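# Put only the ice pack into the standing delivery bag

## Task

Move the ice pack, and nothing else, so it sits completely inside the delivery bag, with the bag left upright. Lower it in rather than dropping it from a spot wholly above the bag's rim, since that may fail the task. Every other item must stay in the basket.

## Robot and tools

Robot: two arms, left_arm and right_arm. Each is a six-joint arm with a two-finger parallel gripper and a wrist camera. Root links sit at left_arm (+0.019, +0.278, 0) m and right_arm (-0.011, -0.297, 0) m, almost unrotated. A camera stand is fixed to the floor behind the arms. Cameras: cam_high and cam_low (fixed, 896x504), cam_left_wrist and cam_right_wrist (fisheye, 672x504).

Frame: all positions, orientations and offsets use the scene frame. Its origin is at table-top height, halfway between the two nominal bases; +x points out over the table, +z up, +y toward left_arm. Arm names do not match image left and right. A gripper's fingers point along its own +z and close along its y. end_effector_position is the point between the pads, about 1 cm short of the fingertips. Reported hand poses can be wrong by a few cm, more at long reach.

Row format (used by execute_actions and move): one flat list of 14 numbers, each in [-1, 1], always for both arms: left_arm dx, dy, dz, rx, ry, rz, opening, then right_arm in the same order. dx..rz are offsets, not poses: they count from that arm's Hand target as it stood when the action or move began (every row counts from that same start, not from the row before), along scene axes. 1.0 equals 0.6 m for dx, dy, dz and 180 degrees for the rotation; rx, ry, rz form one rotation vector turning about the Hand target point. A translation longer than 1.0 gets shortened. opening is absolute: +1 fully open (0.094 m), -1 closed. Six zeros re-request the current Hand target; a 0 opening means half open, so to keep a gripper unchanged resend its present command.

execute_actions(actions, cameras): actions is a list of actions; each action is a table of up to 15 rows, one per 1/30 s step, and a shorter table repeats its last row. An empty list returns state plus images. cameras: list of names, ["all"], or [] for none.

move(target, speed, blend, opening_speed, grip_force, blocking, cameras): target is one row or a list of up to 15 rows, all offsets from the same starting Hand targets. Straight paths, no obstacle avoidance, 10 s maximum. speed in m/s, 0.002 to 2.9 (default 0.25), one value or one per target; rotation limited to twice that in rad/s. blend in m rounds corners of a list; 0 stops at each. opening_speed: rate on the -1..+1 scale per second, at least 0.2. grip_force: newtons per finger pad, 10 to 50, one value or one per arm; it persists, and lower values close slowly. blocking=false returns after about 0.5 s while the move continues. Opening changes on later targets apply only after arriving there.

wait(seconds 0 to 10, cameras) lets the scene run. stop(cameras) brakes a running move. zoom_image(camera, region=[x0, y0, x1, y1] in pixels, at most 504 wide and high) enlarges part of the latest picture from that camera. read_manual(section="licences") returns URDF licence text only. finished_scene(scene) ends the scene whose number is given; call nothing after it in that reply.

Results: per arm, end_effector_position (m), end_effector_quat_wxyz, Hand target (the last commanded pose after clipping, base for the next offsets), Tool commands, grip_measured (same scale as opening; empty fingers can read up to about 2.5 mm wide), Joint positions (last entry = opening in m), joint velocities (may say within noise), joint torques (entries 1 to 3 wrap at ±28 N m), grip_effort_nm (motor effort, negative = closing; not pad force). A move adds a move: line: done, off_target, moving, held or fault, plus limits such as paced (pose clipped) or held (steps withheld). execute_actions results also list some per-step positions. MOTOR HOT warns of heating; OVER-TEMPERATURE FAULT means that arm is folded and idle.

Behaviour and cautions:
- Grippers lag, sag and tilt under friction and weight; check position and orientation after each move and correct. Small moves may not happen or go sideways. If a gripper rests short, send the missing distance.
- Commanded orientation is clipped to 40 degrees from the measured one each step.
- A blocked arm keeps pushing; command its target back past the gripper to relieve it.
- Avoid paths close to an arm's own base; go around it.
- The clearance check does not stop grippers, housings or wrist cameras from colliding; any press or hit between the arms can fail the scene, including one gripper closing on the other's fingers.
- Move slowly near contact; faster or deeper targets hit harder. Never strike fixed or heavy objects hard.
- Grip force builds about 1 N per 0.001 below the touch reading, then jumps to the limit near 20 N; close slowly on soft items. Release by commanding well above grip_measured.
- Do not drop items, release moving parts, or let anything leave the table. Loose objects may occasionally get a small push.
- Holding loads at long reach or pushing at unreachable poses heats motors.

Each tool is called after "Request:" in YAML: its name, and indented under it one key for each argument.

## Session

Request:
execute_actions:
  actions: []

Request:
zoom_image:
  camera: "cam_high"
  region: [250, 80, 600, 400]

Scene clock: 0.00 s.
left_arm: end_effector_position=(+0.0356, -0.0433, +0.1847) grip_measured=+1.000 grip_effort_nm=n/a end_effector_quat_wxyz=(+0.729, +0.490, +0.474, -0.068) | right_arm: end_effector_position=(+0.4827, -0.3622, +0.1486) grip_measured=+1.000 grip_effort_nm=n/a end_effector_quat_wxyz=(+0.448, -0.165, +0.825, -0.301)
Joint positions: left_arm=[-2.042 1.516 0.24 1.442 -1.131 0.86 0.094] | right_arm=[-0.016 1.722 0.984 0.279 0.344 -0.624 0.094]
Joint velocities: within noise
Joint torques (N m): no reading
Heat: left arm: 32 °C; right arm: 34 °C.
Hand target: left_arm +0.0353, -0.0438, +0.1855; +0.729, +0.489, +0.474, -0.068 | right_arm +0.4837, -0.3621, +0.1539; +0.452, -0.164, +0.823, -0.302
Tool commands: left_gripper/opening=+1.0 right_gripper/opening=+1.0
camera_calibration:
cam_left_wrist: T_world_to_cam=[[-0.570188, -0.453048, -0.685298, 0.120797], [-0.0971246, 0.865514, -0.491378, 0.131328], [0.815753, -0.213619, -0.537508, 0.178385], [0, 0, 0, 1]] pos_world=[-0.063886, -0.0208328, 0.243196]
cam_right_wrist: T_world_to_cam=[[-0.0672306, -0.760973, 0.645291, -0.347237], [-0.991865, -0.0190905, -0.125852, 0.489261], [0.108089, -0.648503, -0.753499, -0.0543354], [0, 0, 0, 1]] pos_world=[0.467809, -0.290134, 0.244701]

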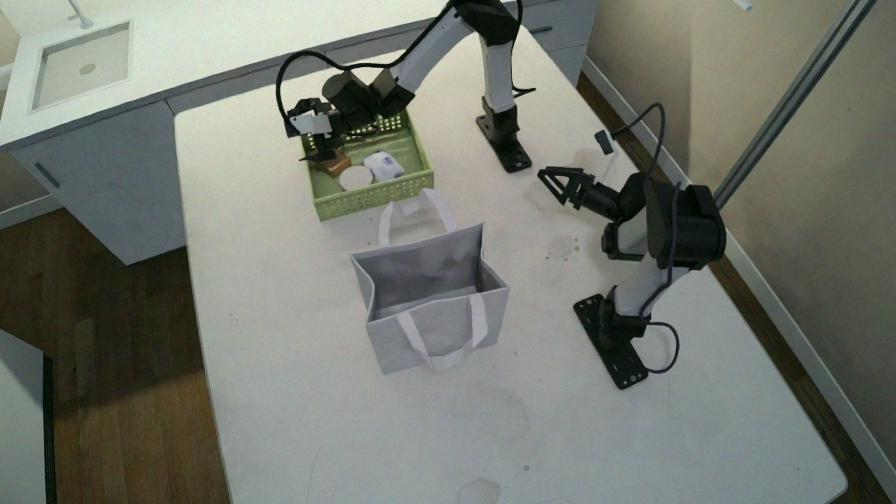

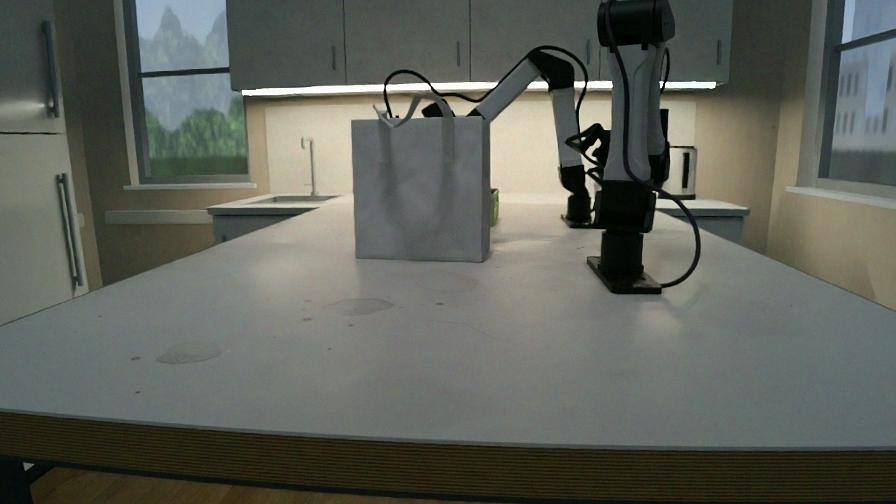

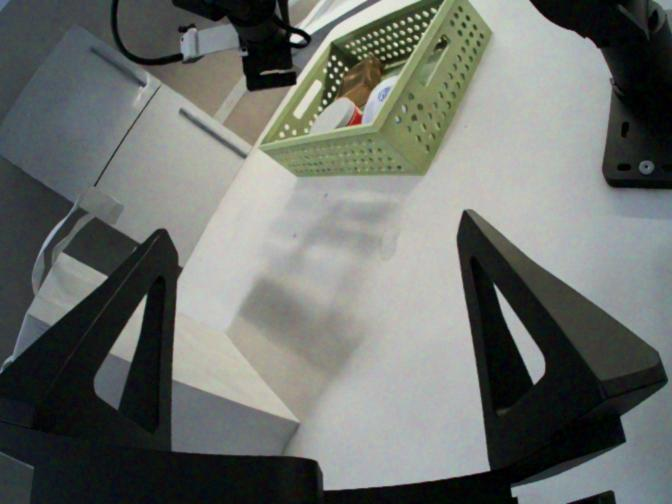

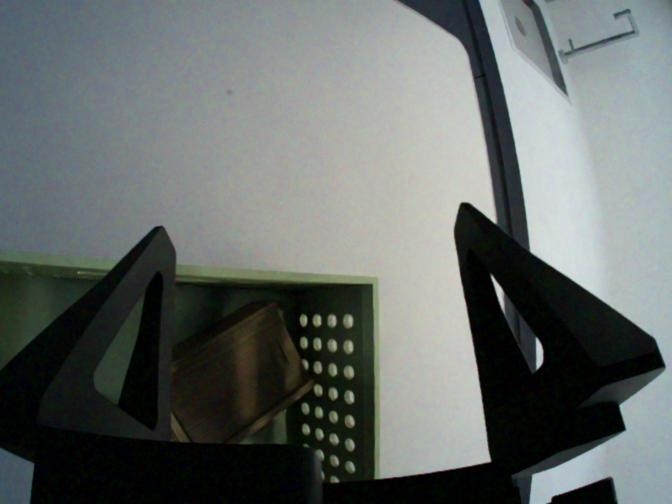

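Scaled by 1.440 from the camera's 896x504 image, which has a finer 1280x720 frame.

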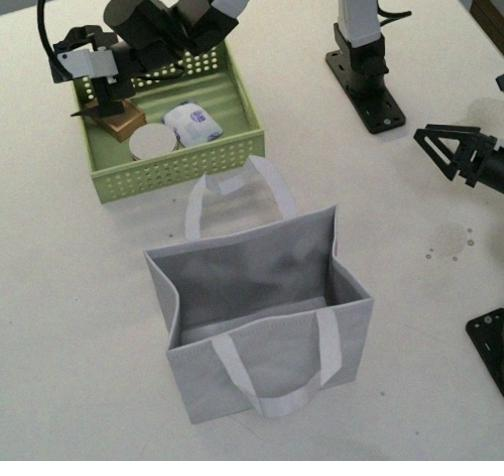

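Request:
zoom_image:
  camera: "cam_high"
  region: [295, 100, 445, 230]

Request:
zoom_image:
  camera: "cam_left_wrist"
  region: [240, 0, 500, 200]

Scaled by 3.360 from the camera's 896x504 image, which has a finer 1280x720 frame.

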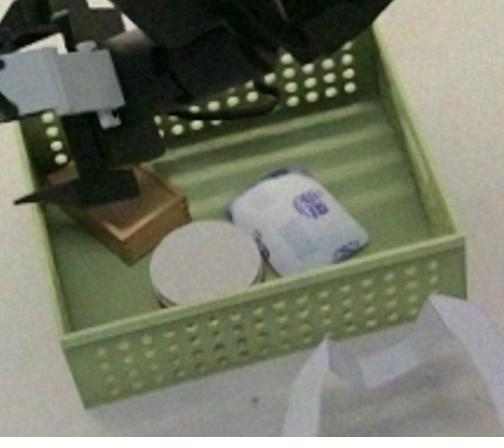

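Scaled by 1.938 from the camera's 672x504 image, which has a finer 960x720 frame.

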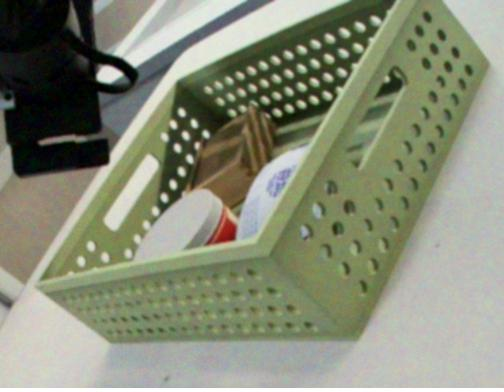

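Request:
move:
  target: [0.1078,0.073,0.3575,-0.0071,0.1625,0.0893,1, -0.2695,0.0452,-0.0565,-0.0009,0.3131,0.4365,1]
  speed: 0.5
  cameras: ["cam_right_wrist"]

Scene clock: 24.30 s.
left_arm: end_effector_position=(+0.1001, +0.0012, +0.3995) grip_measured=+1.000 grip_effort_nm=0.02 end_effector_quat_wxyz=(+0.600, +0.376, +0.700, -0.091) | right_arm: end_effector_position=(+0.3194, -0.3347, +0.1219) grip_measured=+1.000 grip_effort_nm=-0.02 end_effector_quat_wxyz=(-0.133, +0.736, -0.649, -0.140)
Joint positions: left_arm=[-1.875 1.156 1.487 -1.004 -1.134 -0.283 0.094] | right_arm=[-0.302 1.923 1.662 -1.464 -0.358 -2.022 0.094]
Joint torques (N m): left_arm=[1.21 -1.72 8.08 1.32 -0.41 -0.06] | right_arm=[0.62 -7.45 7.31 -0.22 -0.27 -0.14]
Heat: left arm: 34 °C; right arm: 39 °C.
Hand target: left_arm +0.1000, -0.0001, +0.4000; +0.593, +0.378, +0.705, -0.093 | right_arm +0.3220, -0.3350, +0.1199; -0.125, +0.741, -0.644, -0.144
Off the commanded pose: left_arm 0.001 m, 1 deg | right_arm 0.003 m, 1 deg.
move: done
camera_calibration:
cam_right_wrist: T_world_to_cam=[[0.996414, 0.0647293, 0.0544838, -0.311396], [0.0310869, -0.879013, 0.475784, -0.363392], [0.0786891, -0.472384, -0.877873, 0.0445126], [0, 0, 0, 1]] pos_world=[0.318073, -0.278243, 0.228939]
Images, in order (width x height): cam_right_wrist 672x504.

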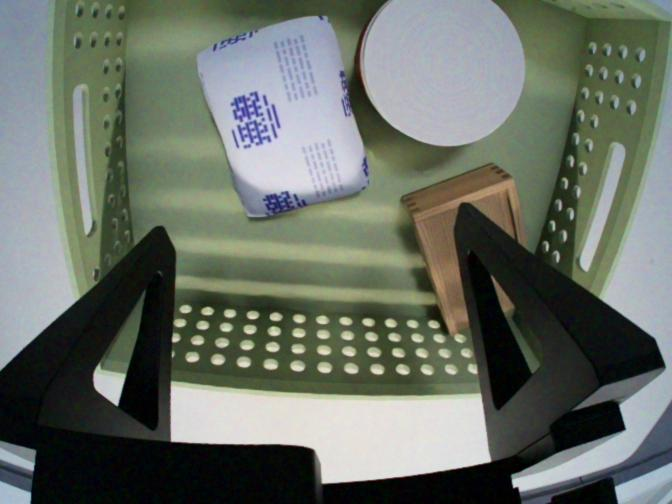

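Request:
move:
  target:
    - [0.3833,0.1667,0,-0.0071,0.1625,0.0893,1, -0.01,-0.0083,-0.183,0,0,0,0.8]
    - [0.3833,0.1667,0,-0.0071,0.1625,0.0893,1, -0.01,-0.0083,-0.183,0,0,0,-0.1]
    - [0.3833,0.1667,0,-0.0071,0.1625,0.0893,1, -0.01,-0.0083,0.12,0,0,0,-0.1]
  speed: 0.22
  opening_speed: 1.5
  cameras: ["cam_right_wrist","cam_high"]

Scene clock: 34.80 s.
left_arm: end_effector_position=(+0.3303, +0.1007, +0.4021) grip_measured=+1.000 grip_effort_nm=0.02 end_effector_quat_wxyz=(+0.417, +0.228, +0.873, -0.109) | right_arm: end_effector_position=(+0.3173, -0.3395, +0.1794) grip_measured=+0.062 grip_effort_nm=-1.05 end_effector_quat_wxyz=(-0.148, +0.740, -0.651, -0.087)
Joint positions: left_arm=[-0.532 1.46 2.027 -1.246 -0.009 -0.007 0.094] | right_arm=[-0.31 1.832 1.786 -1.566 -0.343 -2.014 0.05]
Joint torques (N m): left_arm=[1.13 -3.52 7.39 1.63 -0.01 0.24] | right_arm=[-0.57 -10.48 6.87 0 -0.52 0.02]
Heat: left arm: 35 °C; right arm: 40 °C.
Hand target: left_arm +0.3300, +0.1001, +0.4001; +0.408, +0.235, +0.876, -0.109 | right_arm +0.3160, -0.3400, +0.1919; -0.125, +0.741, -0.644, -0.144
Off the commanded pose: left_arm 0.002 m, 1 deg | right_arm 0.013 m, 7 deg.
joint sent to its limit (right arm) — joint 4 (wrist pitch), lower limit. The joint targets are off in orientation, not in position.
move: off_target (right_arm); target 2's new opening was sent with right_arm's hand 0.011 m and 1 deg from that target
camera_calibration:
cam_right_wrist: T_world_to_cam=[[0.986992, 0.05507, 0.151043, -0.329875], [-0.031475, -0.855132, 0.517453, -0.374423], [0.157658, -0.515476, -0.842276, 0.046839], [0, 0, 0, 1]] pos_world=[0.306414, -0.277871, 0.283023]
Images, in order (width x height): cam_high 896x504, cam_right_wrist 672x504.

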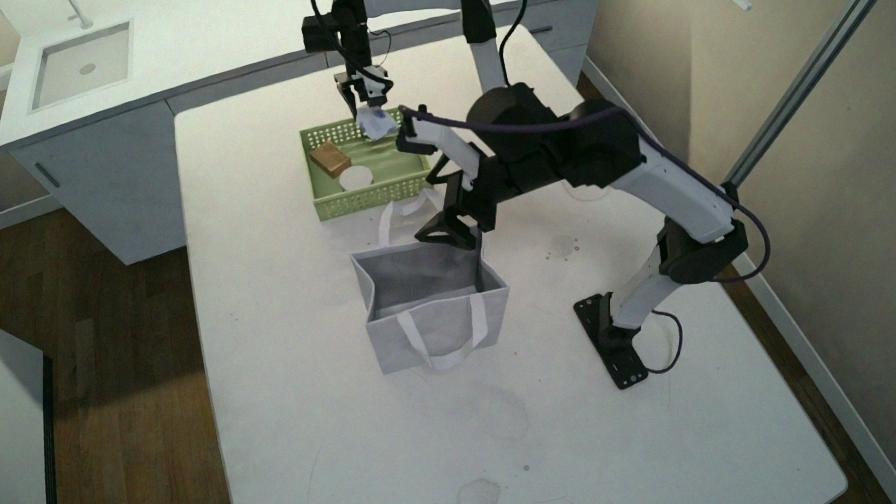

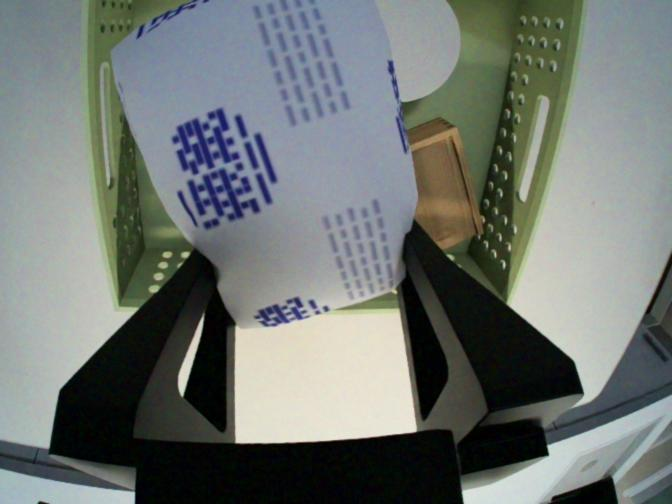

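Request:
move:
  target:
    - [0,0,0,0,0,0,1, -0.1767,0.375,-0.0865,0,0,0.039,-0.1]
    - [0,0,0,0,0,0,1, -0.1767,0.375,-0.3065,0,0,0.039,-0.1]
    - [0,0,0,0,0,0,1, -0.1767,0.375,-0.3065,0,0,0.039,0.9]
    - [0,0,0,0,0,0,1, -0.1767,0.355,-0.06,0,0,0.039,0.9]
    - [-0.2167,-0.1335,-0.11,0.0721,0.0555,-0.1216,1, -0.11,0.0,0.08,0,0,0,0.9]
  speed: [0.4,0.15,0.15,0.3,0.4]
  blend: [0.03,0,0,0.04,0]
  opening_speed: 2.0
  cameras: ["cam_left_wrist","cam_high"]

Scene clock: 44.27 s.
left_arm: end_effector_position=(+0.2027, +0.0132, +0.3385) grip_measured=+1.000 grip_effort_nm=0.02 end_effector_quat_wxyz=(+0.282, +0.434, +0.848, -0.116) | right_arm: end_effector_position=(+0.2528, -0.3387, +0.2299) grip_measured=+0.897 grip_effort_nm=0.11 end_effector_quat_wxyz=(-0.188, +0.716, -0.672, -0.010)
Joint positions: left_arm=[-1.019 1.452 1.925 -1.43 -0.084 -0.036 0.094] | right_arm=[-0.393 1.477 1.596 -1.569 -0.361 -2.004 0.089]
Joint torques (N m): left_arm=[0.42 -5.41 4.81 1.3 -0.37 -0.02] | right_arm=[0.02 -6.98 7.21 0.41 -0.3 -0.12]
Heat: left arm: 36 °C; right arm: 41 °C.
Hand target: left_arm +0.2000, +0.0199, +0.3340; +0.274, +0.430, +0.854, -0.106 | right_arm +0.2500, -0.3400, +0.2400; -0.125, +0.740, -0.644, -0.144
Off the commanded pose: left_arm 0.009 m, 2 deg | right_arm 0.011 m, 18 deg.
joint sent to its limit (right arm) — joint 4 (wrist pitch), lower limit. The joint targets are off in orientation, not in position.
move: off_target (right_arm)
camera_calibration:
cam_left_wrist: T_world_to_cam=[[-0.839253, -0.542888, -0.0304556, 0.181113], [-0.53094, 0.806126, 0.261272, 0.00824441], [-0.11729, 0.235444, -0.964785, 0.464596], [0, 0, 0, 1]] pos_world=[0.21087, -0.0177082, 0.451597]
Images, in order (width x height): cam_high 896x504, cam_left_wrist 672x504.

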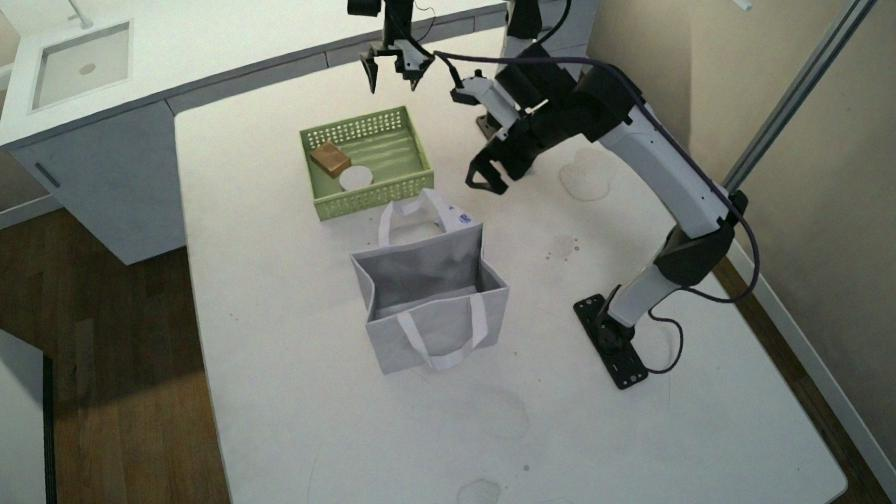

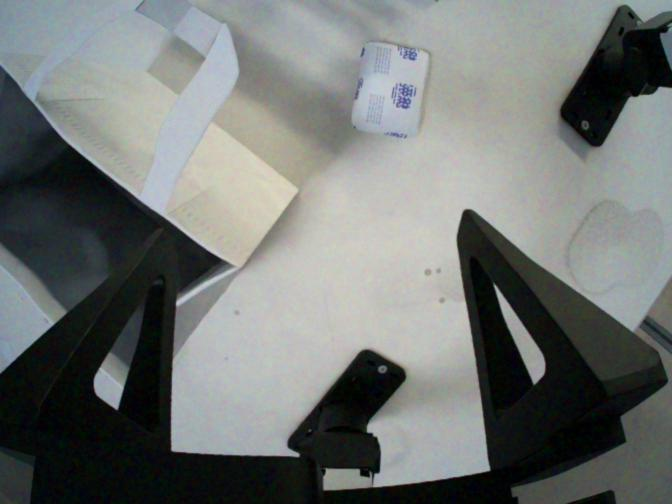

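Request:
move:
  target:
    - [0.0092,-0.1798,-0.36,0.0674,0.0611,-0.0666,0.95, -0.05,-0.2,0,0,0,0,0.9]
    - [0.0092,-0.1798,-0.5433,0.0674,0.0611,-0.0666,0.95, -0.05,-0.2,0,0,0,0,0.9]
    - [0.0092,-0.1798,-0.5433,0.0674,0.0611,-0.0666,-0.1, -0.05,-0.2,0,0,0,0,0.9]
    - [0.0092,-0.1798,-0.2,0.0674,0.0611,-0.0666,-0.1, -0.05,-0.2,0,0,0,0,0.9]
  speed: [0.4,0.2,0.2,0.3]
  blend: [0.03,0,0,0]
  opening_speed: 1.8
  cameras: ["cam_left_wrist","cam_high"]

Scene clock: 51.33 s.
left_arm: end_effector_position=(+0.2079, -0.0849, +0.2143) grip_measured=+0.163 grip_effort_nm=-1.01 end_effector_quat_wxyz=(+0.137, +0.524, +0.837, -0.082) | right_arm: end_effector_position=(+0.2187, -0.4568, +0.2361) grip_measured=+0.897 grip_effort_nm=0.12 end_effector_quat_wxyz=(+0.098, -0.637, +0.761, -0.070)
Joint positions: left_arm=[-1.1 1.848 1.94 -1.342 0.003 0.029 0.055] | right_arm=[-0.717 1.517 1.688 -1.572 -0.17 -2.094 0.089]
Joint torques (N m): left_arm=[0.38 -7.77 8.17 0.89 -0.06 0.23] | right_arm=[0.25 -4.38 7.46 0.57 -0.14 -0.11]
Heat: left arm: 36 °C; right arm: 40 °C.
Hand target: left_arm +0.2054, -0.0880, +0.2142; +0.132, +0.531, +0.833, -0.084 | right_arm +0.2200, -0.4599, +0.2400; +0.125, -0.741, +0.644, +0.144
Off the commanded pose: left_arm 0.004 m, 1 deg | right_arm 0.005 m, 31 deg.
joint sent to its limit (right arm) — joint 4 (wrist pitch), lower limit; joint 6 (wrist roll), lower limit. The joint targets are off in orientation, not in position.
move: off_target (right_arm); target 3's new opening was sent with left_arm's hand 0.016 m and 2 deg from that target
camera_calibration:
cam_left_wrist: T_world_to_cam=[[-0.922661, -0.384517, 0.0290447, 0.146488], [-0.312222, 0.78914, 0.528938, 0.0182546], [-0.226306, 0.478962, -0.848163, 0.386853], [0, 0, 0, 1]] pos_world=[0.228405, -0.143367, 0.314205]
Images, in order (width x height): cam_high 896x504, cam_left_wrist 672x504.

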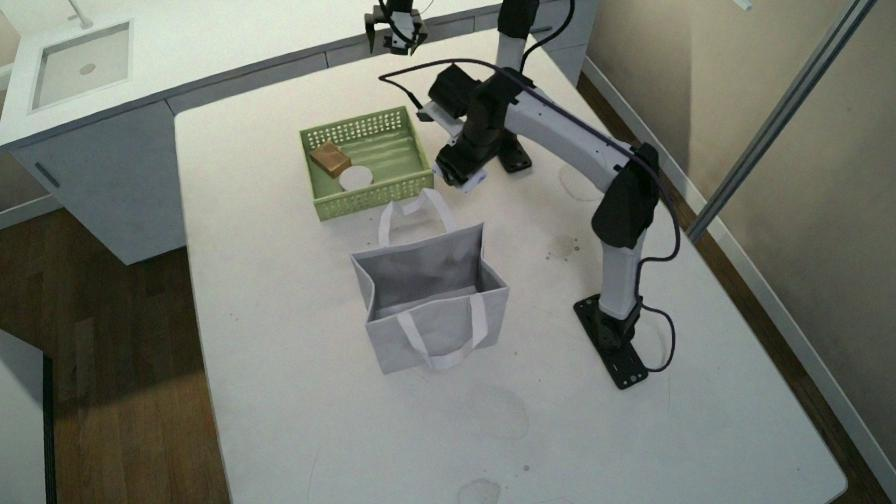

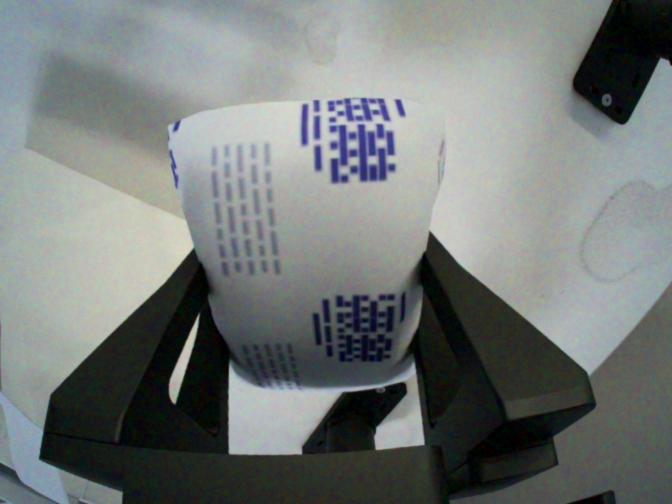

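Request:
move:
  target:
    - [-0.034,0.1967,0.25,-0.0543,-0.0752,0.1244,-0.1, 0,0,0,0,0,0,0.9]
    - [0.0743,0.3133,0.265,-0.1086,-0.1503,0.2487,-0.1, 0,0,0,0,0,0,0.9]
    - [0.2777,0.3267,0.26,-0.1357,-0.1879,0.3109,-0.1, 0,0,0,0,0,0,0.9]
  speed: 0.4
  blend: [0.04,0.05,0]
  cameras: ["cam_left_wrist","cam_high"]

Scene clock: 56.27 s.
left_arm: end_effector_position=(+0.3671, +0.1108, +0.3652) grip_measured=+0.163 grip_effort_nm=-1.01 end_effector_quat_wxyz=(+0.473, +0.049, +0.879, -0.020) | right_arm: end_effector_position=(+0.2187, -0.4568, +0.2361) grip_measured=+0.897 grip_effort_nm=0.11 end_effector_quat_wxyz=(+0.098, -0.637, +0.761, -0.070)
Joint positions: left_arm=[-0.654 1.422 1.731 -0.966 -0.447 -0.308 0.055] | right_arm=[-0.717 1.517 1.688 -1.572 -0.17 -2.094 0.089]
Joint torques (N m): left_arm=[1.24 -5.05 6.68 2.12 -0.27 0.24] | right_arm=[0.25 -4.41 7.5 0.55 -0.13 -0.13]
Heat: left arm: 37 °C; right arm: 39 °C.
Hand target: left_arm +0.3721, +0.1081, +0.3702; +0.484, +0.050, +0.873, -0.028 | right_arm +0.2200, -0.4599, +0.2400; +0.125, -0.741, +0.644, +0.144
Off the commanded pose: left_arm 0.008 m, 2 deg | right_arm 0.005 m, 31 deg.
joint sent to its limit (right arm) — joint 4 (wrist pitch), lower limit; joint 6 (wrist roll), lower limit. The joint targets are off in orientation, not in position.
move: off_target (right_arm)
camera_calibration:
cam_left_wrist: T_world_to_cam=[[-0.173129, -0.984684, -0.020571, 0.173722], [-0.978883, 0.174339, -0.106738, 0.378734], [0.10869, 0.00165712, -0.994074, 0.440291], [0, 0, 0, 1]] pos_world=[0.352957, 0.104303, 0.481681]
Images, in order (width x height): cam_high 896x504, cam_left_wrist 672x504.

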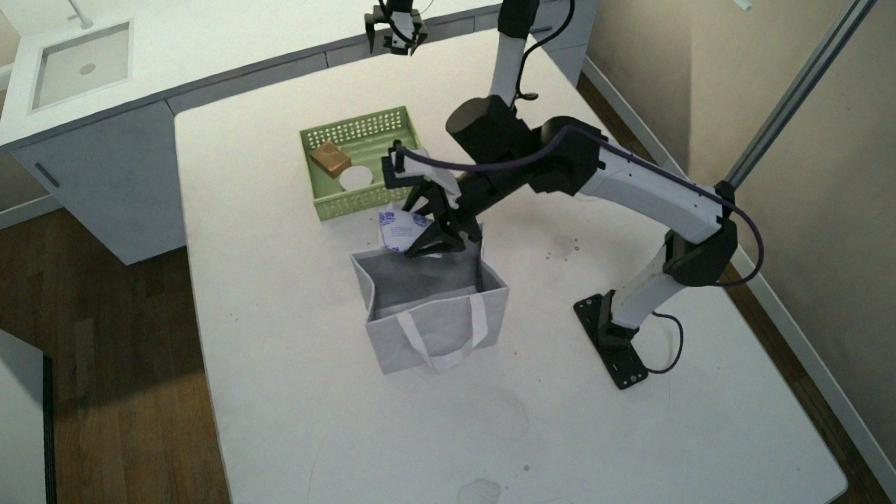

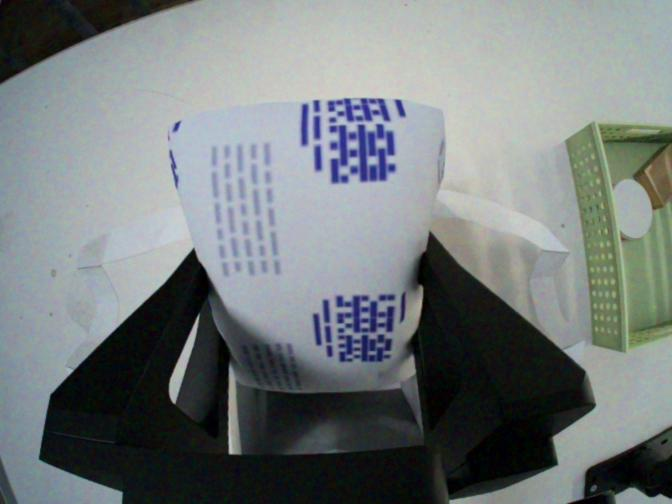

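Request:
move:
  target:
    - [0.013,-0.004,-0.15,0.0083,0.0717,0,-0.1, 0,0,0,0,0,0,0.9]
    - [0.0232,-0.0043,-0.27,0.0128,0.1104,0,-0.1, 0,0,0,0,0,0,0.9]
  speed: 0.18
  blend: [0.02,0]
  cameras: ["cam_left_wrist","cam_high"]

Scene clock: 58.90 s.
left_arm: end_effector_position=(+0.3809, +0.1083, +0.2088) grip_measured=+0.163 grip_effort_nm=-1.01 end_effector_quat_wxyz=(+0.319, +0.062, +0.946, -0.008) | right_arm: end_effector_position=(+0.2187, -0.4568, +0.2361) grip_measured=+0.897 grip_effort_nm=0.11 end_effector_quat_wxyz=(+0.098, -0.637, +0.761, -0.070)
Joint positions: left_arm=[-0.566 1.537 1.421 -0.858 -0.274 -0.339 0.055] | right_arm=[-0.717 1.517 1.688 -1.572 -0.17 -2.094 0.089]
Joint torques (N m): left_arm=[1.16 -6.28 6.75 1.71 -0.24 -0.02] | right_arm=[0.25 -4.42 7.47 0.55 -0.13 -0.13]
Heat: left arm: 37 °C; right arm: 39 °C.
Hand target: left_arm +0.3860, +0.1054, +0.2082; +0.325, +0.054, +0.944, -0.018 | right_arm +0.2200, -0.4599, +0.2400; +0.125, -0.741, +0.644, +0.144
Off the commanded pose: left_arm 0.006 m, 2 deg | right_arm 0.005 m, 31 deg.
joint sent to its limit (right arm) — joint 4 (wrist pitch), lower limit; joint 6 (wrist roll), lower limit. The joint targets are off in orientation, not in position.
move: off_target (right_arm)
camera_calibration:
cam_left_wrist: T_world_to_cam=[[-0.189666, -0.981799, -0.00992801, 0.174222], [-0.956108, 0.182384, 0.229332, 0.296246], [-0.223348, 0.0529887, -0.973298, 0.399847], [0, 0, 0, 1]] pos_world=[0.405591, 0.0958329, 0.322961]
Images, in order (width x height): cam_high 896x504, cam_left_wrist 672x504.

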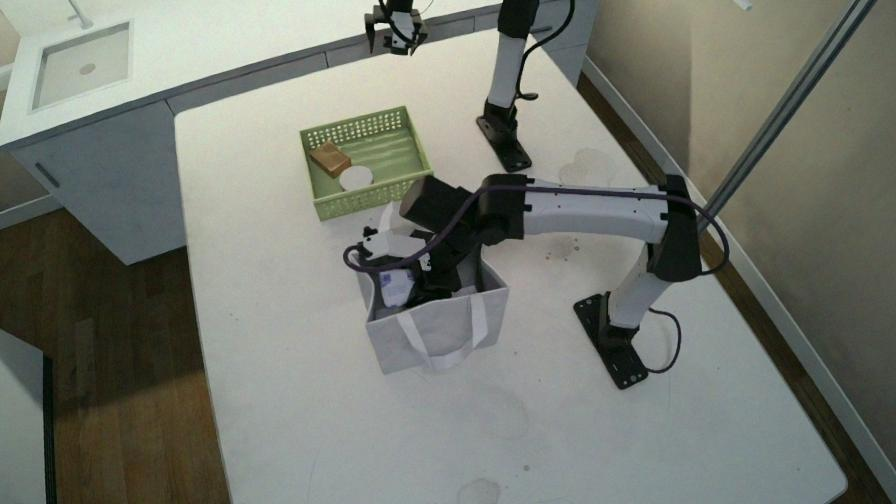

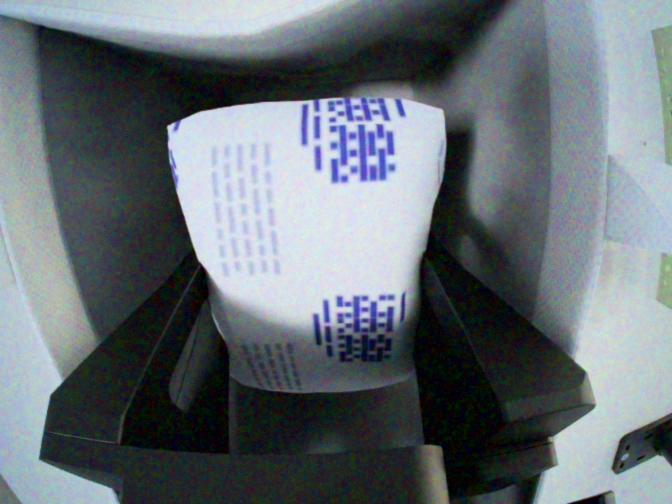

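Request:
move:
  target:
    - [0.005,0,-0.1,0.0026,0.0221,0,-0.1, 0,0,0,0,0,0,0.9]
    - [0.005,0,-0.1,0.0026,0.0221,0,0.58, 0,0,0,0,0,0,0.9]
  speed: 0.12
  opening_speed: 0.8
  cameras: ["cam_left_wrist","cam_high"]

Scene clock: 62.97 s.
left_arm: end_effector_position=(+0.3880, +0.1062, +0.1594) grip_measured=+0.578 grip_effort_nm=0.12 end_effector_quat_wxyz=(+0.302, +0.059, +0.951, -0.013) | right_arm: end_effector_position=(+0.2187, -0.4568, +0.2361) grip_measured=+0.897 grip_effort_nm=0.12 end_effector_quat_wxyz=(+0.098, -0.637, +0.761, -0.070)
Joint positions: left_arm=[-0.549 1.579 1.285 -0.708 -0.244 -0.342 0.074] | right_arm=[-0.717 1.517 1.688 -1.572 -0.17 -2.094 0.089]
Joint torques (N m): left_arm=[1.14 -5.6 6.06 1.57 -0.19 0] | right_arm=[0.21 -4.37 7.53 0.56 -0.13 -0.11]
Heat: left arm: 37 °C; right arm: 38 °C.
Hand target: left_arm +0.3890, +0.1054, +0.1481; +0.291, +0.055, +0.955, -0.016 | right_arm +0.2200, -0.4599, +0.2400; +0.125, -0.741, +0.644, +0.144
Off the commanded pose: left_arm 0.011 m, 1 deg | right_arm 0.005 m, 31 deg.
joint sent to its limit (right arm) — joint 4 (wrist pitch), lower limit; joint 6 (wrist roll), lower limit. The joint targets are off in orientation, not in position.
move: off_target (left_arm, right_arm); target 2's new opening was sent with left_arm's hand 0.011 m and 1 deg from that target
camera_calibration:
cam_left_wrist: T_world_to_cam=[[-0.186525, -0.982434, 0.00561399, 0.169345], [-0.9478, 0.181447, 0.262205, 0.306348], [-0.258618, 0.0435867, -0.964996, 0.366933], [0, 0, 0, 1]] pos_world=[0.416839, 0.0947909, 0.272812]
Images, in order (width x height): cam_high 896x504, cam_left_wrist 672x504.

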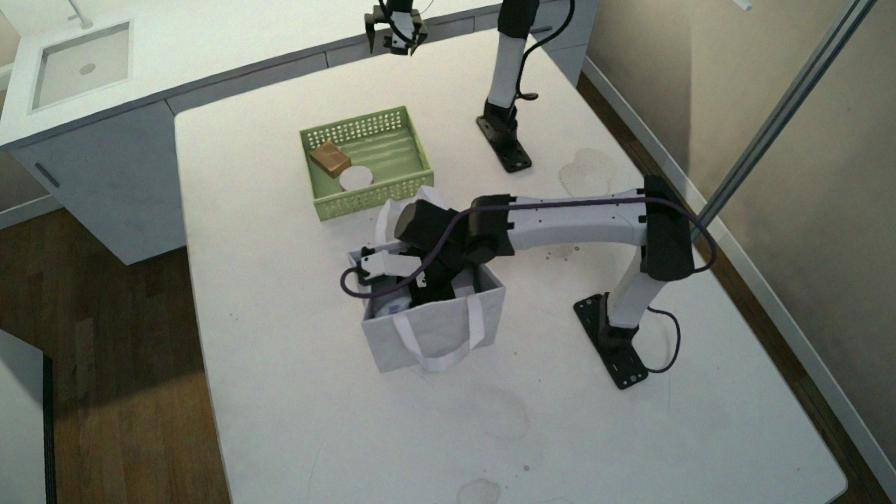

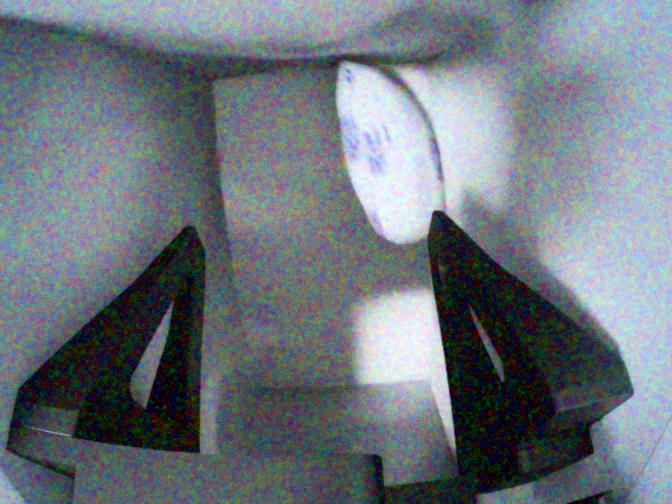

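Request:
move:
  target:
    - [0,0,0,0,0,0,0.2, 0,0,0,0,0,0,0.9]
    - [-0.005,0,0.17,-0.007,-0.0607,0,0.2, 0,0,0,0,0,0,0.9]
    - [-0.02,0,0.36,-0.014,-0.1214,0,0.2, 0,0,0,0,0,0,0.9]
  speed: 0.25
  blend: [0,0.04,0]
  cameras: ["cam_left_wrist","cam_high"]

Scene clock: 65.97 s.
left_arm: end_effector_position=(+0.3807, +0.1030, +0.3595) grip_measured=+0.202 grip_effort_nm=-0.08 end_effector_quat_wxyz=(+0.467, +0.046, +0.882, -0.035) | right_arm: end_effector_position=(+0.2187, -0.4568, +0.2361) grip_measured=+0.897 grip_effort_nm=0.11 end_effector_quat_wxyz=(+0.098, -0.637, +0.761, -0.070)
Joint positions: left_arm=[-0.631 1.465 1.749 -0.94 -0.403 -0.316 0.056] | right_arm=[-0.717 1.517 1.688 -1.572 -0.17 -2.094 0.089]
Joint torques (N m): left_arm=[0.25 -6.02 8.14 1.58 -0.5 0.24] | right_arm=[0.21 -4.4 7.46 0.55 -0.12 -0.11]
Heat: left arm: 37 °C; right arm: 38 °C.
Hand target: left_arm +0.3770, +0.1055, +0.3642; +0.468, +0.051, +0.882, -0.026 | right_arm +0.2200, -0.4599, +0.2400; +0.125, -0.741, +0.644, +0.144
Off the commanded pose: left_arm 0.006 m, 1 deg | right_arm 0.005 m, 31 deg.
joint sent to its limit (right arm) — joint 4 (wrist pitch), lower limit; joint 6 (wrist roll), lower limit. The joint targets are off in orientation, not in position.
move: off_target (right_arm)
camera_calibration:
cam_left_wrist: T_world_to_cam=[[-0.181191, -0.983388, 0.010883, 0.159858], [-0.979054, 0.179326, -0.0964087, 0.388571], [0.0928556, -0.0281235, -0.995282, 0.442759], [0, 0, 0, 1]] pos_world=[0.368284, 0.0999737, 0.476392]
Images, in order (width x height): cam_high 896x504, cam_left_wrist 672x504.

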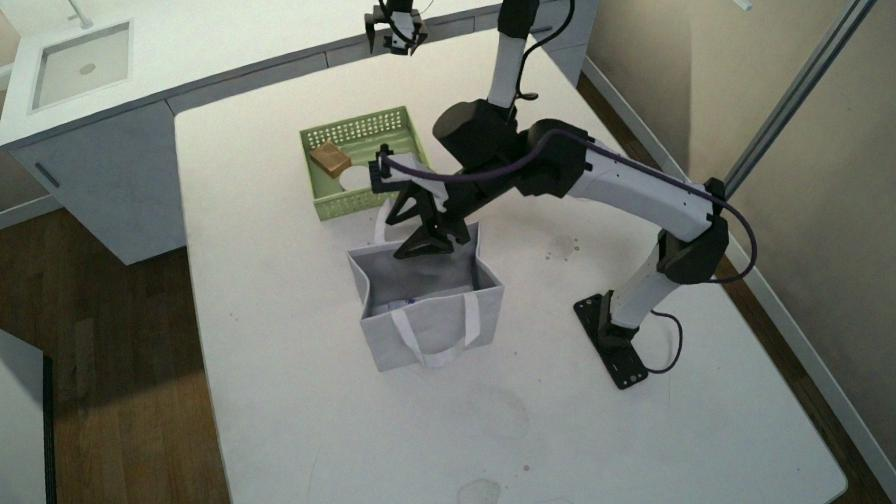

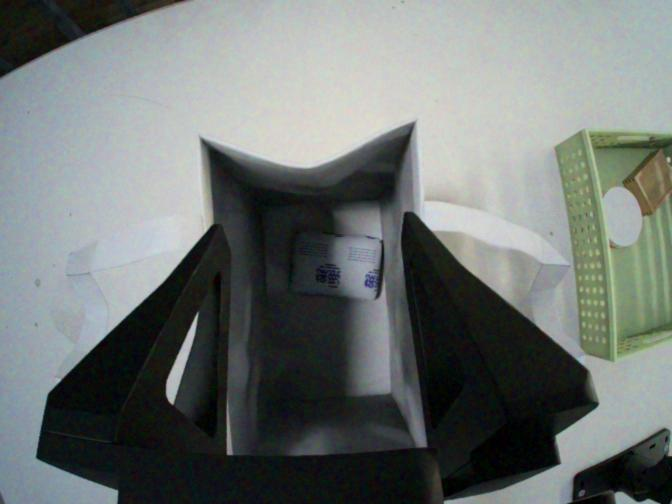

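Request:
finished_scene:
  scene: 3

The scene is finished: the task was done.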